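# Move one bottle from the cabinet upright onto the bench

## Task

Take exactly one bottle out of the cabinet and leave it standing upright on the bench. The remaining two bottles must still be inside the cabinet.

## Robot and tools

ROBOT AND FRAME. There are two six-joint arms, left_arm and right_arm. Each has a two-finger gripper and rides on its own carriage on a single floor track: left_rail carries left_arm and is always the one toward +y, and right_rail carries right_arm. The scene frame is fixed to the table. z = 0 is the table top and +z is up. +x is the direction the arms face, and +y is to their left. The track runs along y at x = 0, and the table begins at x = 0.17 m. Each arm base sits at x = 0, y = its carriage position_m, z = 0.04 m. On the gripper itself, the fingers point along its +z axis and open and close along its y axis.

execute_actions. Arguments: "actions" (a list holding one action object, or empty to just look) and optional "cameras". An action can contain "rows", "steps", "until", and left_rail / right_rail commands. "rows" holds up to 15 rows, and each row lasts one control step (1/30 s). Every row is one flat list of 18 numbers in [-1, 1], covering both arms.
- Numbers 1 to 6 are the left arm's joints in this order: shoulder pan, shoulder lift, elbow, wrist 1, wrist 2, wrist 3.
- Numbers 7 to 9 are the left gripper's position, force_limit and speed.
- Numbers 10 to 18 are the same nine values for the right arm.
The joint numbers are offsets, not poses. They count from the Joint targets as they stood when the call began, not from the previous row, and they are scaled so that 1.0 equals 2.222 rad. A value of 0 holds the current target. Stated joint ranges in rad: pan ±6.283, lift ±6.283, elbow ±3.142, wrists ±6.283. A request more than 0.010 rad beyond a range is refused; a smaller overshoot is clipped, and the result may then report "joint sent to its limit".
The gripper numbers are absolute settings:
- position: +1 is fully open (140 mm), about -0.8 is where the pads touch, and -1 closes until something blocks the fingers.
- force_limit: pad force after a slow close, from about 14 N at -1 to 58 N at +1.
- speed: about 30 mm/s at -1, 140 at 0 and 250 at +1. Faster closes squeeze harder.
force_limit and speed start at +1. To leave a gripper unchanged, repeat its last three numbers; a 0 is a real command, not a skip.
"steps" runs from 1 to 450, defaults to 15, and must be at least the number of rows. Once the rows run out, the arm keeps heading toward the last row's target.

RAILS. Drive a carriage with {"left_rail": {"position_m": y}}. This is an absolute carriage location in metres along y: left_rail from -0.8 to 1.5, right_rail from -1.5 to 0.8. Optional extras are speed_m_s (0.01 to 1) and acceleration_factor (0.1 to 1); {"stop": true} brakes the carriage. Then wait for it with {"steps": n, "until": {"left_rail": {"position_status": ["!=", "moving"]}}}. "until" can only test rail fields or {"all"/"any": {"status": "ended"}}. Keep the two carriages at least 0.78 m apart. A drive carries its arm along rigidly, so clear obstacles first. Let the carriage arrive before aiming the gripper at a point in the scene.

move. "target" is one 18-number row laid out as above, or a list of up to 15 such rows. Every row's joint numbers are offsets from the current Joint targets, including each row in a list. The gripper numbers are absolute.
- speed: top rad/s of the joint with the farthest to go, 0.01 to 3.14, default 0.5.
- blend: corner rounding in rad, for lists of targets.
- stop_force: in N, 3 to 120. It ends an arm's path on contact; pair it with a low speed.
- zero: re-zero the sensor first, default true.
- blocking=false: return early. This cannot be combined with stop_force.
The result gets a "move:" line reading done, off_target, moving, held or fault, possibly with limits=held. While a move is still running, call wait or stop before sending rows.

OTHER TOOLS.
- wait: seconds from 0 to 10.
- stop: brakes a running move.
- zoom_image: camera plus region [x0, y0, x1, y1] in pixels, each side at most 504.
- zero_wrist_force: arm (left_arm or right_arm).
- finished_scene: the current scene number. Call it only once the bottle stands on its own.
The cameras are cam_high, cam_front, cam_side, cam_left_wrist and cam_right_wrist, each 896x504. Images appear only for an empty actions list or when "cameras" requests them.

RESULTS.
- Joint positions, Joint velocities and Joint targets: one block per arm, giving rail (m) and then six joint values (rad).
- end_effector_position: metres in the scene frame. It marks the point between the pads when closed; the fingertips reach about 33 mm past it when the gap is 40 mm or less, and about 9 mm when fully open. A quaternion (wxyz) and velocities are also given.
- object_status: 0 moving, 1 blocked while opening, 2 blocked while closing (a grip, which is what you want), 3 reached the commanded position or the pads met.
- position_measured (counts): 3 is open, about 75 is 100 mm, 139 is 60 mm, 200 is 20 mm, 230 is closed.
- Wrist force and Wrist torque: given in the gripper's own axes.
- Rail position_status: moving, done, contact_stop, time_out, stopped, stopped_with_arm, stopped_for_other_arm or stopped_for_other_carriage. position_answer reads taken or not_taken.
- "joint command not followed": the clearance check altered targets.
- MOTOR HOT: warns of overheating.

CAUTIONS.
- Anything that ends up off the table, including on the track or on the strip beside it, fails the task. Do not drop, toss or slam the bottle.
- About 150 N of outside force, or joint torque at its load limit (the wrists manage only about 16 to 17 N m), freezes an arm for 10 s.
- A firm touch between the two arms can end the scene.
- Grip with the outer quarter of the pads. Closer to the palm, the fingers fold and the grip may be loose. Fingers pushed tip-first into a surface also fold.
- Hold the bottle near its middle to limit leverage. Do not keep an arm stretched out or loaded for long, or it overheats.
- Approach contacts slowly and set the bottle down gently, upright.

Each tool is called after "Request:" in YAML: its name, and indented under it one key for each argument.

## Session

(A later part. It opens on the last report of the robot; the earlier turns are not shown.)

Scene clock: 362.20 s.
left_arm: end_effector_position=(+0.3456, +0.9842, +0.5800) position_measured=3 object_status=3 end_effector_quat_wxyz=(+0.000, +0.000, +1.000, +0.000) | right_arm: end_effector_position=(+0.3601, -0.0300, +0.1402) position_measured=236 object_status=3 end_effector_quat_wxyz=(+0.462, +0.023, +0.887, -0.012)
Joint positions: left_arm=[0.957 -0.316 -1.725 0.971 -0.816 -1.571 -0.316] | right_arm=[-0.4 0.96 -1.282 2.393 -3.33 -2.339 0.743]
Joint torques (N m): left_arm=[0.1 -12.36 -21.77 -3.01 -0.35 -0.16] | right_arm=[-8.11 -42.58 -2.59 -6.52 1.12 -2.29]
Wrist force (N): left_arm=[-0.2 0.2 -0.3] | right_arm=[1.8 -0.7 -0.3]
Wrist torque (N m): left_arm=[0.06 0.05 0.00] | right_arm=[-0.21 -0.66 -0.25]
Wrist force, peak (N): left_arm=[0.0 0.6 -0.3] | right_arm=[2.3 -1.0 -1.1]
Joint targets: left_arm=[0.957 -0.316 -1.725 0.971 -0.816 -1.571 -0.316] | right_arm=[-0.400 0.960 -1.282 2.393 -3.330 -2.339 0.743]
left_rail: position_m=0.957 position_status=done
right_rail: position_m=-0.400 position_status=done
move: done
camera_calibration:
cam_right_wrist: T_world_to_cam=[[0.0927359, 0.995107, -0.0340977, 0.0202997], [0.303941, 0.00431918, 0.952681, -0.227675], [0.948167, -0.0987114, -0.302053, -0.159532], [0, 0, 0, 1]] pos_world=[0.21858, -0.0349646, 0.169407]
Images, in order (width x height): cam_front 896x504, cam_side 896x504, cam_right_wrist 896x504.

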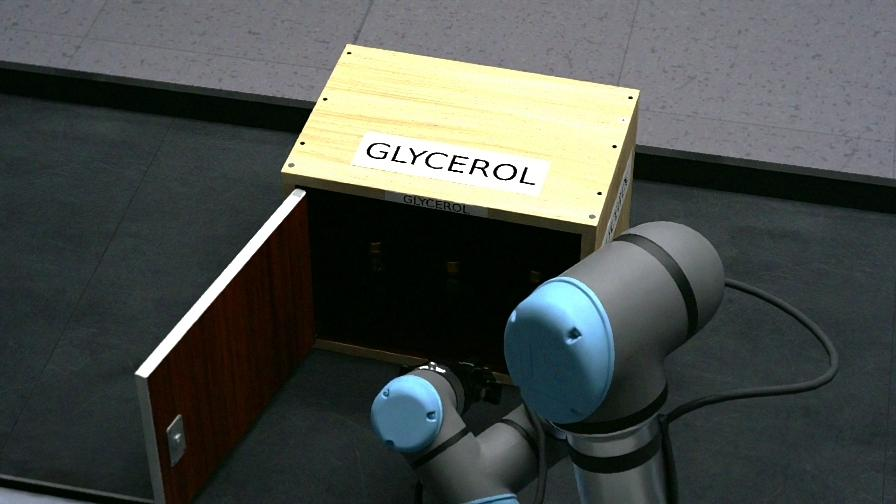

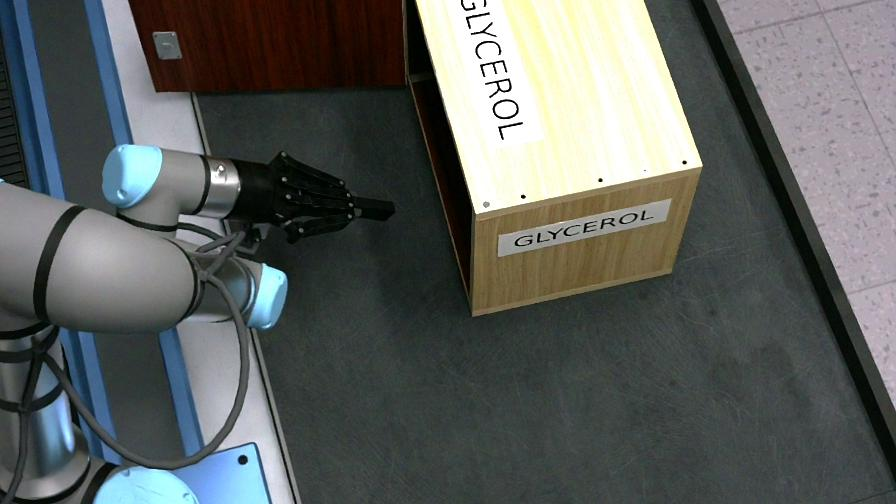

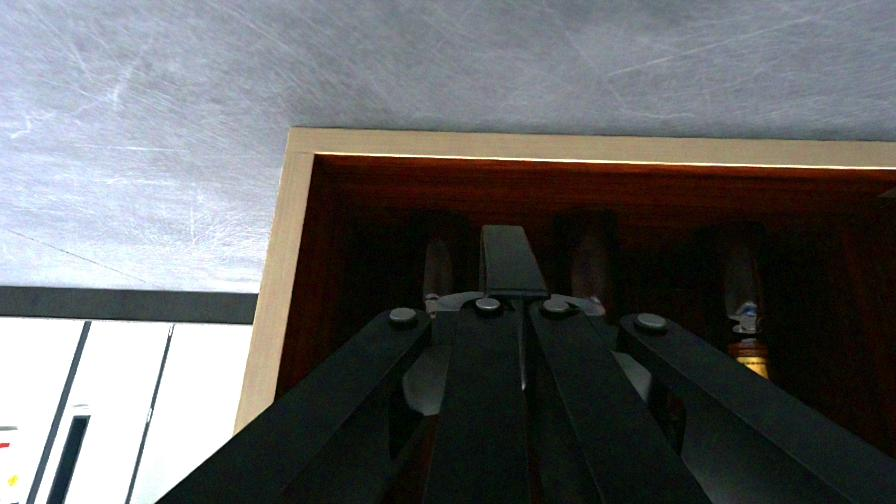

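Request:
move:
  target: [0,0,0,0,0,0,1,1,1,-0.03312,0.18411,-0.14955,-0.10171,-0.00252,-0.06467,0.43,-1,0]
  speed: 0.5
  cameras: ["cam_front", "cam_side", "cam_right_wrist"]

Request:
zoom_image:
  camera: "cam_right_wrist"
  region: [300, 100, 800, 400]

Scene clock: 447.67 s.
left_arm: end_effector_position=(+0.3456, +0.9842, +0.5800) position_measured=3 object_status=3 end_effector_quat_wxyz=(+0.000, +0.000, +1.000, +0.000) | right_arm: end_effector_position=(+0.4751, +0.0494, +0.0801) position_measured=75 object_status=3 end_effector_quat_wxyz=(+0.500, +0.023, +0.866, -0.013)
Joint positions: left_arm=[0.957 -0.316 -1.725 0.971 -0.816 -1.571 -0.316] | right_arm=[-0.4 0.887 -0.873 2.061 -3.556 -2.345 0.599]
Joint torques (N m): left_arm=[0.1 -12.8 -21.31 -3.07 -0.28 -0.16] | right_arm=[-7.01 -19.26 -24.24 -6.1 -3.37 -2.14]
Wrist force (N): left_arm=[-0.1 0.0 -0.3] | right_arm=[1.5 -0.8 -0.6]
Wrist torque (N m): left_arm=[0.01 0.02 0.00] | right_arm=[-0.27 -0.61 -0.31]
Wrist force, peak (N): left_arm=[0.0 0.6 -0.4] | right_arm=[2.6 -2.0 -0.8]
Joint targets: left_arm=[0.957 -0.316 -1.725 0.971 -0.816 -1.571 -0.316] | right_arm=[-0.400 0.887 -0.873 2.061 -3.556 -2.345 0.599]
left_rail: position_m=0.957 position_status=done
right_rail: position_m=-0.400 position_status=done
move: done
camera_calibration:
cam_right_wrist: T_world_to_cam=[[0.095394, 0.994978, -0.0303023, -0.0729875], [0.219943, 0.0086212, 0.975475, -0.167869], [0.970837, -0.0997192, -0.218016, -0.296287], [0, 0, 0, 1]] pos_world=[0.33153, 0.0445228, 0.0969454]
Images, in order (width x height): cam_front 896x504, cam_side 896x504, cam_right_wrist 896x504.

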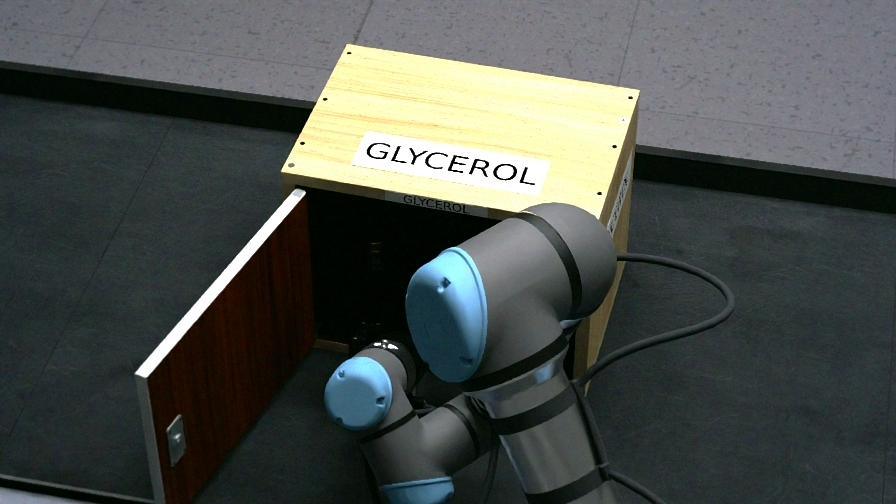

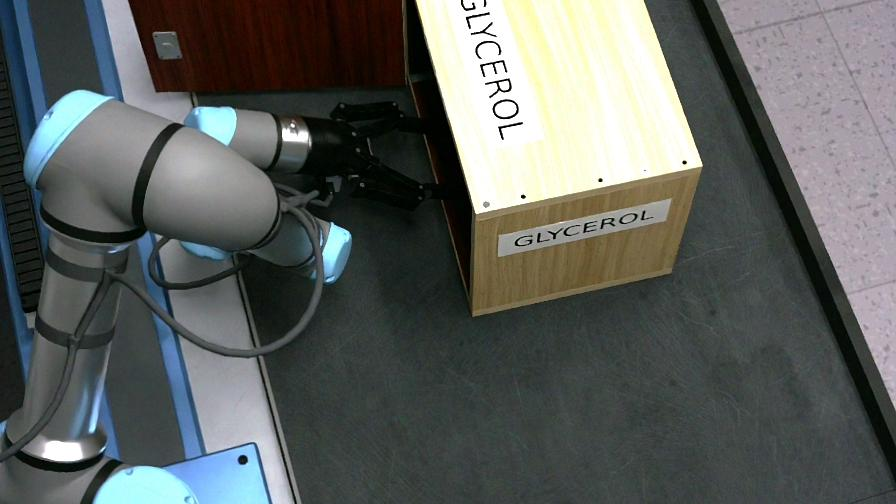

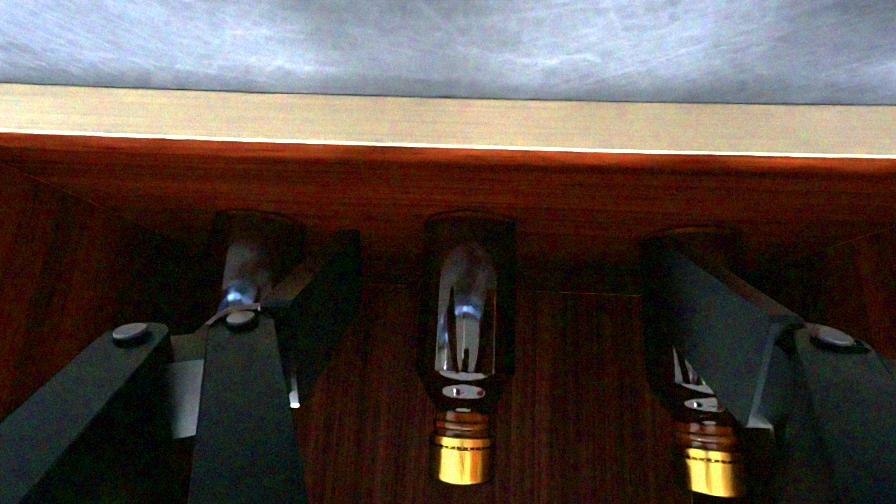

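Scaled by 1.008 from the camera's 896x504 image, which has a finer 1280x720 frame.

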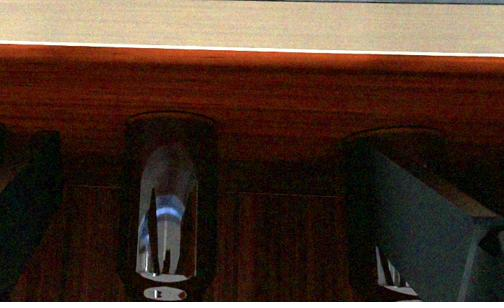

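Request:
zoom_image:
  camera: "cam_right_wrist"
  region: [240, 180, 420, 340]

Request:
zoom_image:
  camera: "cam_right_wrist"
  region: [600, 200, 800, 360]

Scaled by 2.800 from the camera's 896x504 image, which has a finer 1280x720 frame.

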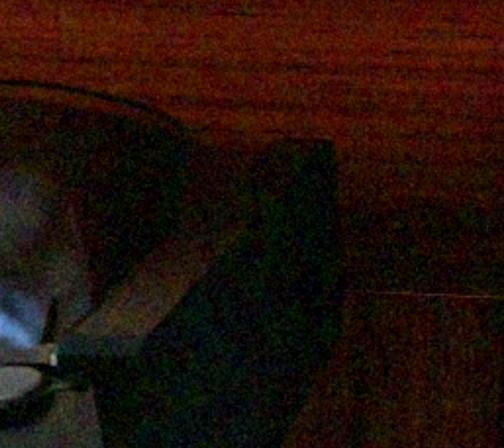

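Scaled by 2.520 from the camera's 896x504 image, which has a finer 1280x720 frame.

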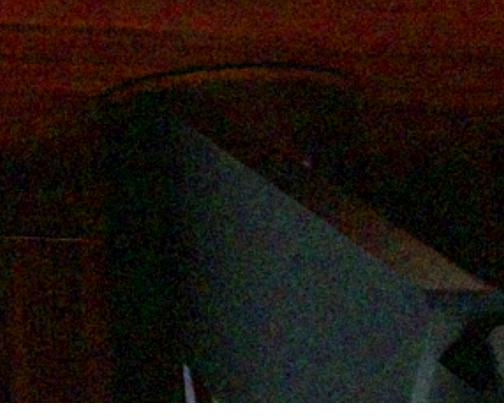

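Request:
move:
  target: [0,0,0,0,0,0,1,1,1,-0.07822,0.02709,-0.05711,-0.01454,0.05869,-0.06827,0.43,-1,0]
  speed: 0.22
  stop_force: 15
  cameras: ["cam_right_wrist"]

Scene clock: 508.10 s.
left_arm: end_effector_position=(+0.3456, +0.9842, +0.5800) position_measured=3 object_status=3 end_effector_quat_wxyz=(+0.000, +0.000, +1.000, +0.000) | right_arm: end_effector_position=(+0.5791, +0.0300, +0.0802) position_measured=75 object_status=3 end_effector_quat_wxyz=(+0.500, +0.023, +0.866, -0.013)
Joint positions: left_arm=[0.957 -0.316 -1.725 0.971 -0.816 -1.571 -0.316] | right_arm=[-0.4 0.713 -0.812 1.934 -3.588 -2.215 0.448]
Joint torques (N m): left_arm=[-0.04 -13.28 -21.42 -3.02 -0.33 -0.15] | right_arm=[-6.94 -21.3 -25.87 -6.36 1.81 -2.14]
Wrist force (N): left_arm=[0.0 0.1 -0.4] | right_arm=[1.9 -1.0 -0.3]
Wrist torque (N m): left_arm=[0.02 -0.01 0.00] | right_arm=[-0.38 -0.74 -0.29]
Wrist force, peak (N): left_arm=[-0.3 0.3 -0.5] | right_arm=[3.6 -0.1 -3.0]
Joint targets: left_arm=[0.957 -0.316 -1.725 0.971 -0.816 -1.571 -0.316] | right_arm=[-0.400 0.713 -0.812 1.934 -3.588 -2.215 0.448]
left_rail: position_m=0.957 position_status=done
right_rail: position_m=-0.400 position_status=done
move: done
camera_calibration:
cam_right_wrist: T_world_to_cam=[[0.095471, 0.994968, -0.030412, -0.0637246], [0.219952, 0.00871085, 0.975472, -0.190681], [0.970828, -0.0998185, -0.218014, -0.39915], [0, 0, 0, 1]] pos_world=[0.43553, 0.0252224, 0.0970455]
Images, in order (width x height): cam_right_wrist 896x504.

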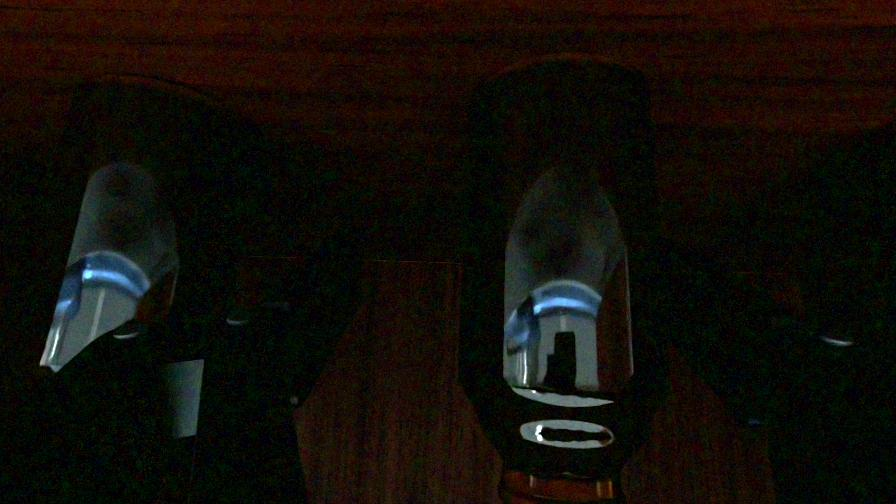

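Request:
zoom_image:
  camera: "cam_right_wrist"
  region: [0, 0, 448, 504]

Request:
zoom_image:
  camera: "cam_right_wrist"
  region: [448, 0, 896, 504]

Scaled by 1.000.

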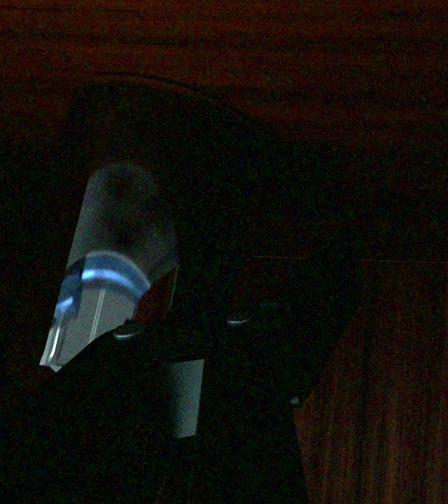

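Scaled by 1.000.

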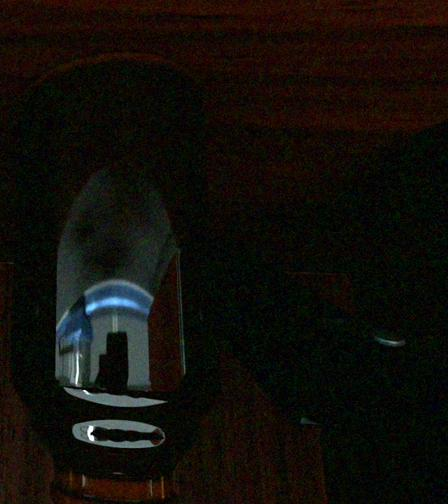

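Request:
move:
  target: [0,0,0,0,0,0,1,1,1,0.03843,-0.01823,0.03713,0.00099,-0.02948,0.03168,0.43,-1,0]
  speed: 0.15
  cameras: ["cam_right_wrist"]

Request:
zoom_image:
  camera: "cam_right_wrist"
  region: [260, 40, 760, 440]

Scene clock: 567.47 s.
left_arm: end_effector_position=(+0.3456, +0.9842, +0.5800) position_measured=3 object_status=3 end_effector_quat_wxyz=(+0.000, +0.000, +1.000, +0.000) | right_arm: end_effector_position=(+0.5232, +0.0374, +0.0821) position_measured=75 object_status=3 end_effector_quat_wxyz=(+0.500, +0.023, +0.866, -0.013)
Joint positions: left_arm=[0.957 -0.316 -1.725 0.971 -0.816 -1.571 -0.316] | right_arm=[-0.4 0.798 -0.853 2.016 -3.586 -2.28 0.518]
Joint torques (N m): left_arm=[0.53 -12.95 -21.56 -3.09 -0.27 -0.13] | right_arm=[6.8 -65.72 -1.3 -0.17 -2.77 2.33]
Wrist force (N): left_arm=[-0.2 0.2 -0.1] | right_arm=[2.1 -0.9 -0.2]
Wrist torque (N m): left_arm=[0.05 0.05 0.00] | right_arm=[-0.31 -0.79 -0.37]
Wrist force, peak (N): left_arm=[-0.1 0.2 -0.7] | right_arm=[2.7 -1.4 0.9]
Joint targets: left_arm=[0.957 -0.316 -1.725 0.971 -0.816 -1.571 -0.316] | right_arm=[-0.400 0.798 -0.853 2.016 -3.586 -2.280 0.518]
left_rail: position_m=0.957 position_status=done
right_rail: position_m=-0.400 position_status=done
move: done
camera_calibration:
cam_right_wrist: T_world_to_cam=[[0.0955697, 0.994957, -0.030453, -0.0657257], [0.220071, 0.00871716, 0.975445, -0.180346], [0.970791, -0.0999248, -0.218128, -0.343699], [0, 0, 0, 1]] pos_world=[0.37963, 0.0326223, 0.0989454]
Images, in order (width x height): cam_right_wrist 896x504.

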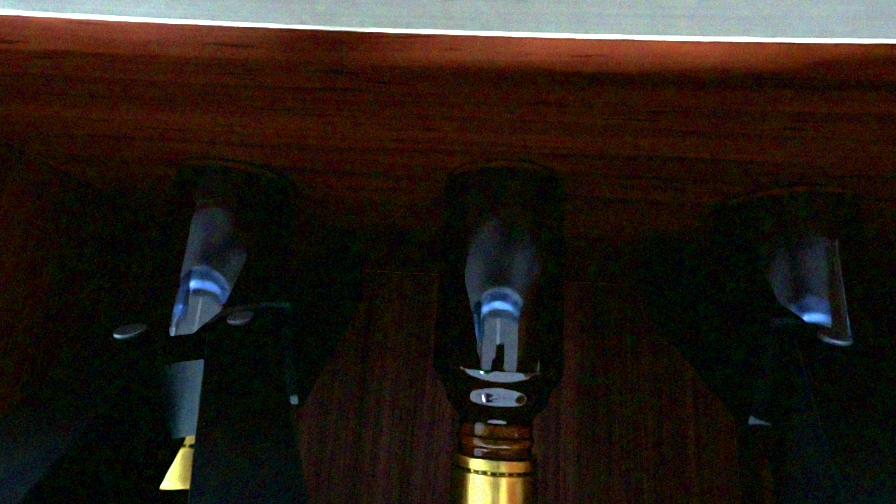

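Scaled by 1.008 from the camera's 896x504 image, which has a finer 1280x720 frame.

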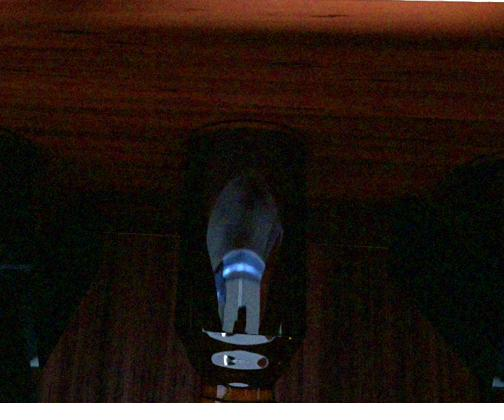

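Request:
move:
  target:
    - [0,0,0,0,0,0,1,1,1,-0.00252,-0.00131,0.00428,-0.00441,0.00189,-0.00225,0.43,-1,0]
    - [0,0,0,0,0,0,1,1,1,-0.00252,-0.00131,0.00428,-0.00441,0.00189,-0.00225,-1,-0.1,-1]
  speed: 0.1
  cameras: ["cam_right_wrist"]

Scene clock: 586.87 s.
left_arm: end_effector_position=(+0.3456, +0.9842, +0.5800) position_measured=3 object_status=3 end_effector_quat_wxyz=(+0.000, +0.000, +1.000, +0.000) | right_arm: end_effector_position=(+0.5231, +0.0335, +0.0821) position_measured=163 object_status=0 end_effector_quat_wxyz=(+0.500, +0.023, +0.866, -0.013)
Joint positions: left_arm=[0.957 -0.316 -1.725 0.971 -0.816 -1.571 -0.316] | right_arm=[-0.4 0.793 -0.856 2.026 -3.596 -2.276 0.513]
Joint torques (N m): left_arm=[0.41 -13.75 -21.1 -3.24 -0.39 -0.06] | right_arm=[-6.85 -60.34 -0.87 -3.28 0.1 -1.73]
Wrist force (N): left_arm=[0.0 0.3 -0.3] | right_arm=[1.2 -0.8 -2.5]
Wrist torque (N m): left_arm=[0.07 0.00 0.00] | right_arm=[-0.26 -0.69 -0.39]
Wrist force, peak (N): left_arm=[-0.2 0.1 -0.8] | right_arm=[1.7 -1.2 -2.5]
Joint targets: left_arm=[0.957 -0.316 -1.725 0.971 -0.816 -1.571 -0.316] | right_arm=[-0.400 0.793 -0.856 2.026 -3.596 -2.276 0.513]
left_rail: position_m=0.957 position_status=done
right_rail: position_m=-0.400 position_status=done
move: done
camera_calibration:
cam_right_wrist: T_world_to_cam=[[0.095469, 0.994967, -0.0304209, -0.0617017], [0.219953, 0.00871994, 0.975472, -0.180247], [0.970828, -0.0998185, -0.218014, -0.34403], [0, 0, 0, 1]] pos_world=[0.37953, 0.0286224, 0.0989455]
Images, in order (width x height): cam_right_wrist 896x504.

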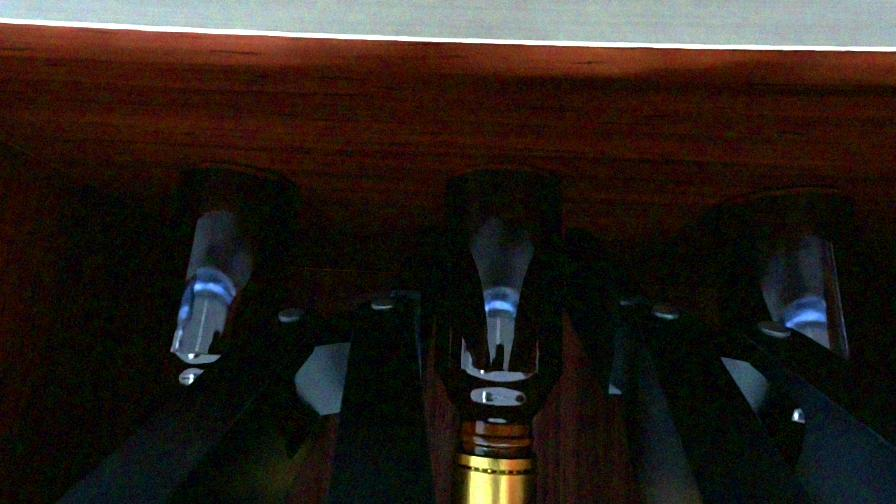

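Request:
move:
  target: [0,0,0,0,0,0,1,1,1,0,-0.0194,0.00171,0.01769,0,0,-1,-0.1,-1]
  speed: 0.06
  cameras: ["cam_right_wrist"]

Scene clock: 607.20 s.
left_arm: end_effector_position=(+0.3456, +0.9842, +0.5800) position_measured=3 object_status=3 end_effector_quat_wxyz=(+0.000, +0.000, +1.000, +0.000) | right_arm: end_effector_position=(+0.5231, +0.0335, +0.1000) position_measured=163 object_status=2 end_effector_quat_wxyz=(+0.500, +0.023, +0.866, -0.013)
Joint positions: left_arm=[0.957 -0.316 -1.725 0.971 -0.816 -1.571 -0.316] | right_arm=[-0.4 0.793 -0.899 2.029 -3.556 -2.276 0.513]
Joint torques (N m): left_arm=[0.6 -13.52 -21.68 -3.19 -0.39 -0.12] | right_arm=[-6.76 -65.38 -2.85 -0.87 -3.08 -1.86]
Wrist force (N): left_arm=[-0.1 0.4 -0.4] | right_arm=[4.6 -0.9 0.7]
Wrist torque (N m): left_arm=[0.09 0.03 0.00] | right_arm=[-0.32 -0.73 -0.41]
Wrist force, peak (N): left_arm=[0.3 0.3 -0.5] | right_arm=[5.7 -1.0 1.2]
Joint targets: left_arm=[0.957 -0.316 -1.725 0.971 -0.816 -1.571 -0.316] | right_arm=[-0.400 0.793 -0.899 2.029 -3.556 -2.276 0.513]
left_rail: position_m=0.957 position_status=done
right_rail: position_m=-0.400 position_status=done
move: done
camera_calibration:
cam_right_wrist: T_world_to_cam=[[0.0954563, 0.994966, -0.0305201, -0.0611404], [0.219983, 0.00881687, 0.975464, -0.197721], [0.970822, -0.0998281, -0.218034, -0.340123], [0, 0, 0, 1]] pos_world=[0.37953, 0.0286221, 0.116846]
Images, in order (width x height): cam_right_wrist 896x504.

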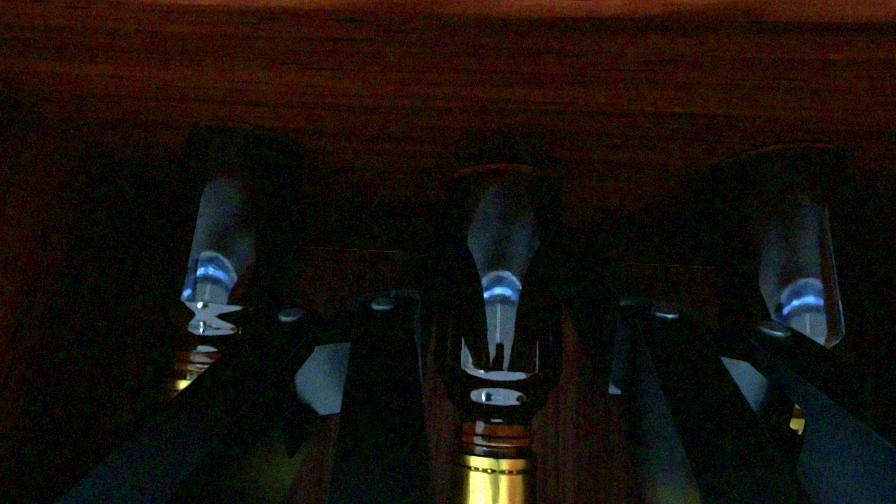

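Request:
move:
  target:
    - [0,0,0,0,0,0,1,1,1,0.06157,-0.02592,0.05036,0.01548,-0.04464,0.05815,-1,-0.1,-1]
    - [0,0,0,0,0,0,1,1,1,0.13996,-0.05464,0.08825,0.07687,-0.09469,0.15108,-1,-0.1,-1]
  speed: 0.25
  blend: [0.05, 0]
  cameras: ["cam_high", "cam_side", "cam_right_wrist"]

Scene clock: 619.27 s.
left_arm: end_effector_position=(+0.3456, +0.9842, +0.5800) position_measured=3 object_status=3 end_effector_quat_wxyz=(+0.000, +0.000, +1.000, +0.000) | right_arm: end_effector_position=(+0.3502, +0.0426, +0.1001) position_measured=163 object_status=2 end_effector_quat_wxyz=(+0.500, +0.023, +0.866, -0.013)
Joint positions: left_arm=[0.957 -0.316 -1.725 0.971 -0.816 -1.571 -0.316] | right_arm=[-0.4 1.104 -1.02 2.225 -3.386 -2.486 0.849]
Joint torques (N m): left_arm=[1.11 -13.93 -21.3 -3.2 -0.47 -0.07] | right_arm=[6.6 -57.3 -1.33 -0.53 -4.3 2.17]
Wrist force (N): left_arm=[0.2 -0.2 -0.4] | right_arm=[4.4 -0.8 0.9]
Wrist torque (N m): left_arm=[-0.03 -0.04 0.00] | right_arm=[-0.30 -0.69 -0.39]
Wrist force, peak (N): left_arm=[-0.3 0.2 -0.7] | right_arm=[0.8 -5.9 3.6]
Joint targets: left_arm=[0.957 -0.316 -1.725 0.971 -0.816 -1.571 -0.316] | right_arm=[-0.400 1.104 -1.020 2.226 -3.386 -2.486 0.849]
left_rail: position_m=0.957 position_status=done
right_rail: position_m=-0.400 position_status=done
move: done
camera_calibration:
cam_right_wrist: T_world_to_cam=[[0.095469, 0.994967, -0.0304209, -0.0537048], [0.219953, 0.00871994, 0.975472, -0.159757], [0.970828, -0.0998185, -0.218014, -0.171363], [0, 0, 0, 1]] pos_world=[0.20663, 0.0377224, 0.116845]
Images, in order (width x height): cam_high 896x504, cam_side 896x504, cam_right_wrist 896x504.

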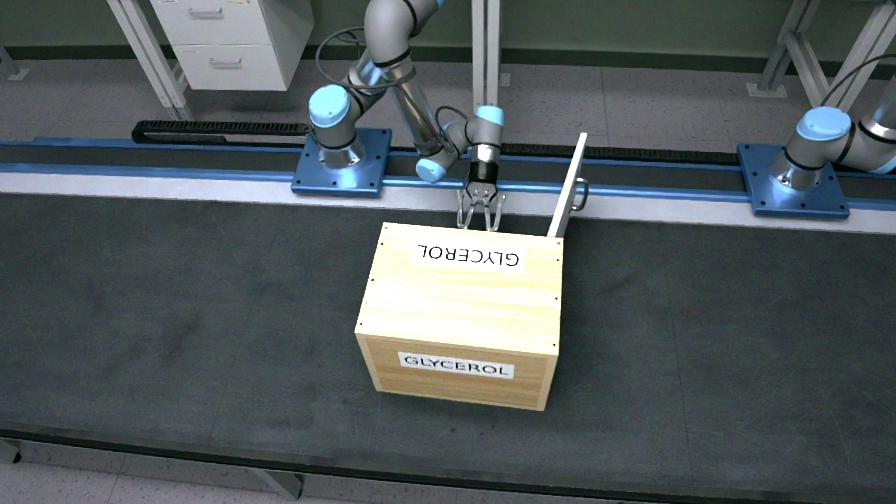

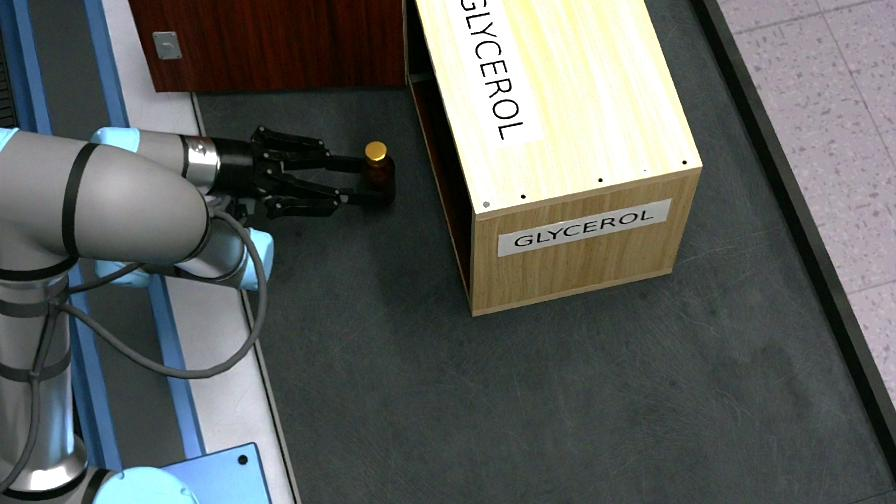

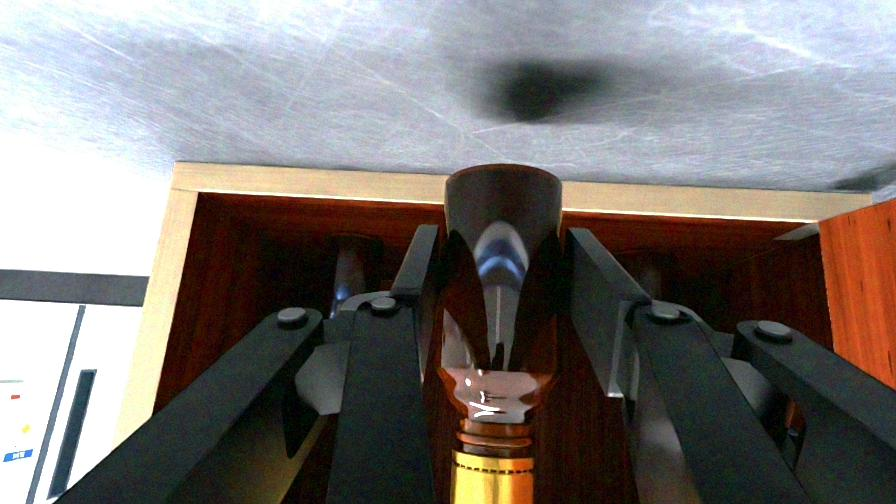

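Request:
move:
  target:
    - [0,0,0,0,0,0,1,1,1,0,0.0315,-0.0014,-0.03011,0,0,-1,-0.1,-1]
    - [0,0,0,0,0,0,1,1,1,0,0.06094,-0.00459,-0.05635,0,0,-1,-0.1,-1]
  speed: [0.12, 0.03]
  blend: [0.01, 0]
  stop_force: 6
  cameras: ["cam_side", "cam_right_wrist"]

Scene clock: 628.37 s.
left_arm: end_effector_position=(+0.3456, +0.9842, +0.5800) position_measured=3 object_status=3 end_effector_quat_wxyz=(+0.000, +0.000, +1.000, +0.000) | right_arm: end_effector_position=(+0.3503, +0.0427, +0.0611) position_measured=163 object_status=2 end_effector_quat_wxyz=(+0.500, +0.023, +0.866, -0.013)
Joint positions: left_arm=[0.957 -0.316 -1.725 0.971 -0.816 -1.571 -0.316] | right_arm=[-0.4 1.104 -0.91 2.218 -3.488 -2.486 0.849]
Joint torques (N m): left_arm=[1.04 -14.1 -21.54 -3.31 -0.42 -0.13] | right_arm=[6.8 -54.92 1.16 -0.03 0.99 1.2]
Wrist force (N): left_arm=[0.0 0.1 -0.2] | right_arm=[-1.8 -2.1 -2.5]
Wrist torque (N m): left_arm=[0.02 0.00 0.00] | right_arm=[-0.36 -0.57 -0.32]
Wrist force, peak (N): left_arm=[-0.2 0.3 -0.7] | right_arm=[-5.8 -2.0 -5.6]
Joint targets: left_arm=[0.957 -0.316 -1.725 0.971 -0.816 -1.571 -0.316] | right_arm=[-0.400 1.104 -0.910 2.218 -3.488 -2.486 0.849]
left_rail: position_m=0.957 position_status=done
right_rail: position_m=-0.400 position_status=done
move: contact (right_arm); path passed 1 of 2 targets; right_arm: the shoulder lift is farthest, 0.026 rad from its target
camera_calibration:
cam_right_wrist: T_world_to_cam=[[0.0953997, 0.994978, -0.0302904, -0.0550934], [0.219847, 0.00861813, 0.975496, -0.121811], [0.970858, -0.0997213, -0.217921, -0.179939], [0, 0, 0, 1]] pos_world=[0.206731, 0.0379228, 0.0779454]
Images, in order (width x height): cam_side 896x504, cam_right_wrist 896x504.

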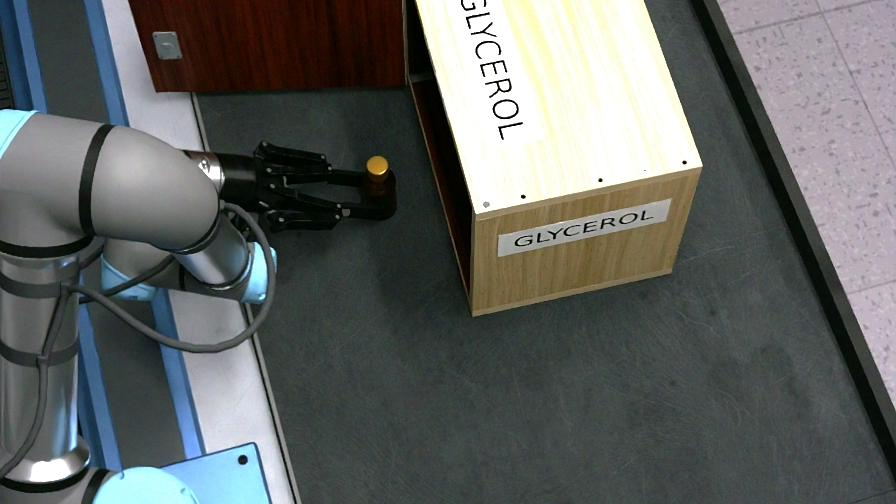

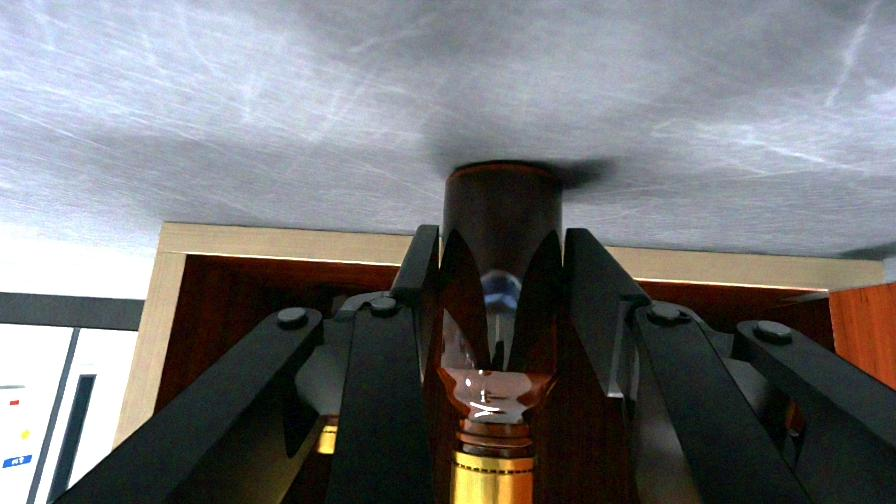

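Request:
move:
  target:
    - [0,0,0,0,0,0,1,1,1,0,0,0,0,0,0,0.3,-1,-1]
    - [0,0,0,0,0,0,1,1,1,0.06638,-0.07673,0.0185,0.13929,-0.03312,0.09923,0.3,-1,-1]
  speed: 0.2
  cameras: ["cam_front", "cam_side", "cam_right_wrist"]

Scene clock: 644.57 s.
left_arm: end_effector_position=(+0.3456, +0.9842, +0.5800) position_measured=3 object_status=3 end_effector_quat_wxyz=(+0.000, +0.000, +1.000, +0.000) | right_arm: end_effector_position=(+0.2811, +0.0461, +0.1012) position_measured=91 object_status=3 end_effector_quat_wxyz=(+0.500, +0.023, +0.866, -0.013)
Joint positions: left_arm=[0.957 -0.316 -1.725 0.971 -0.816 -1.571 -0.316] | right_arm=[-0.4 1.251 -1.081 2.259 -3.179 -2.56 1.069]
Joint torques (N m): left_arm=[1.29 -14.28 -21.6 -3.43 -0.44 -0.15] | right_arm=[8.26 -52.04 -0.61 -0.01 -4.04 2.07]
Wrist force (N): left_arm=[0.1 0.1 -0.2] | right_arm=[1.9 -1.4 -0.3]
Wrist torque (N m): left_arm=[0.04 -0.02 0.00] | right_arm=[-0.44 -0.71 -0.38]
Wrist force, peak (N): left_arm=[0.0 0.3 -0.7] | right_arm=[-1.7 -2.2 -2.6]
Joint targets: left_arm=[0.957 -0.316 -1.725 0.971 -0.816 -1.571 -0.316] | right_arm=[-0.400 1.251 -1.081 2.259 -3.179 -2.560 1.069]
left_rail: position_m=0.957 position_status=done
right_rail: position_m=-0.400 position_status=done
move: done
camera_calibration:
cam_right_wrist: T_world_to_cam=[[0.095165, 0.994996, -0.0304329, -0.0505119], [0.219863, 0.00880781, 0.975491, -0.145753], [0.970878, -0.0995237, -0.217924, -0.103698], [0, 0, 0, 1]] pos_world=[0.137531, 0.0412225, 0.118046]
Images, in order (width x height): cam_front 896x504, cam_side 896x504, cam_right_wrist 896x504.

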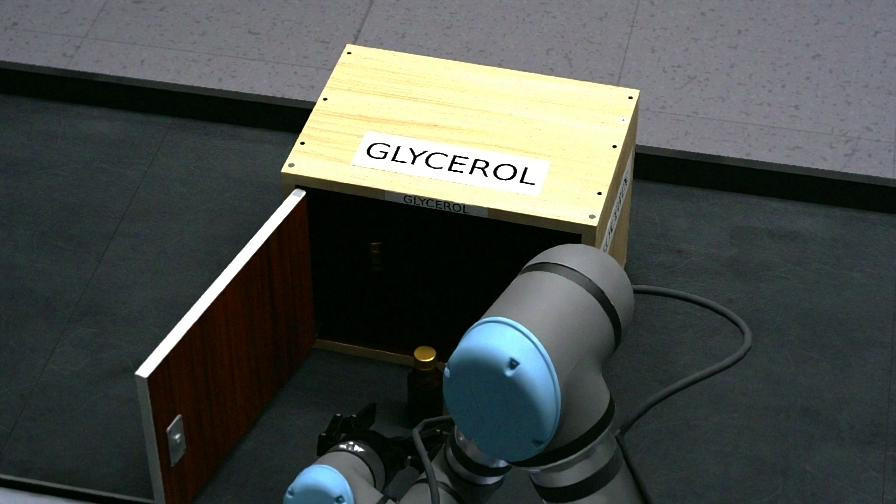

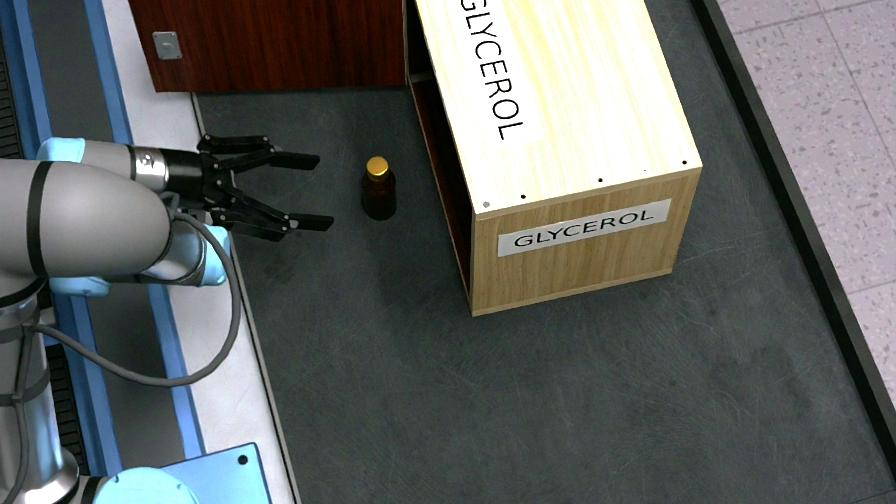

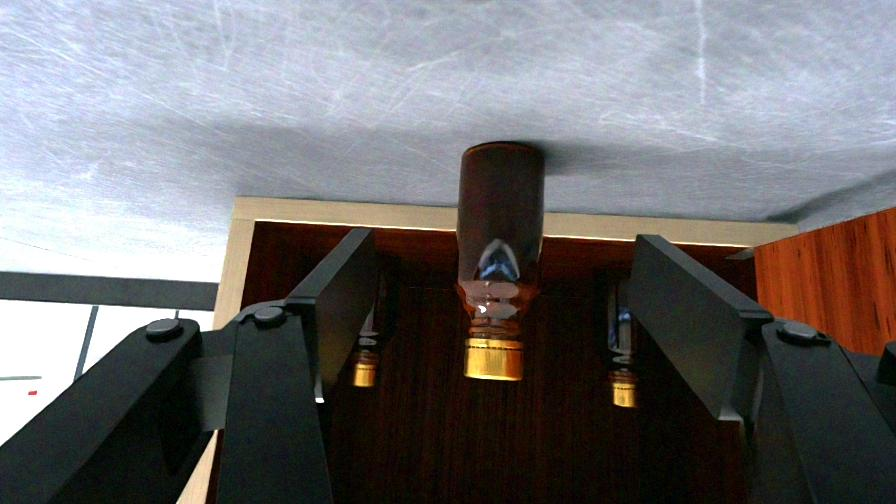

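Request:
finished_scene:
  scene: 1

The scene is finished: the task was done.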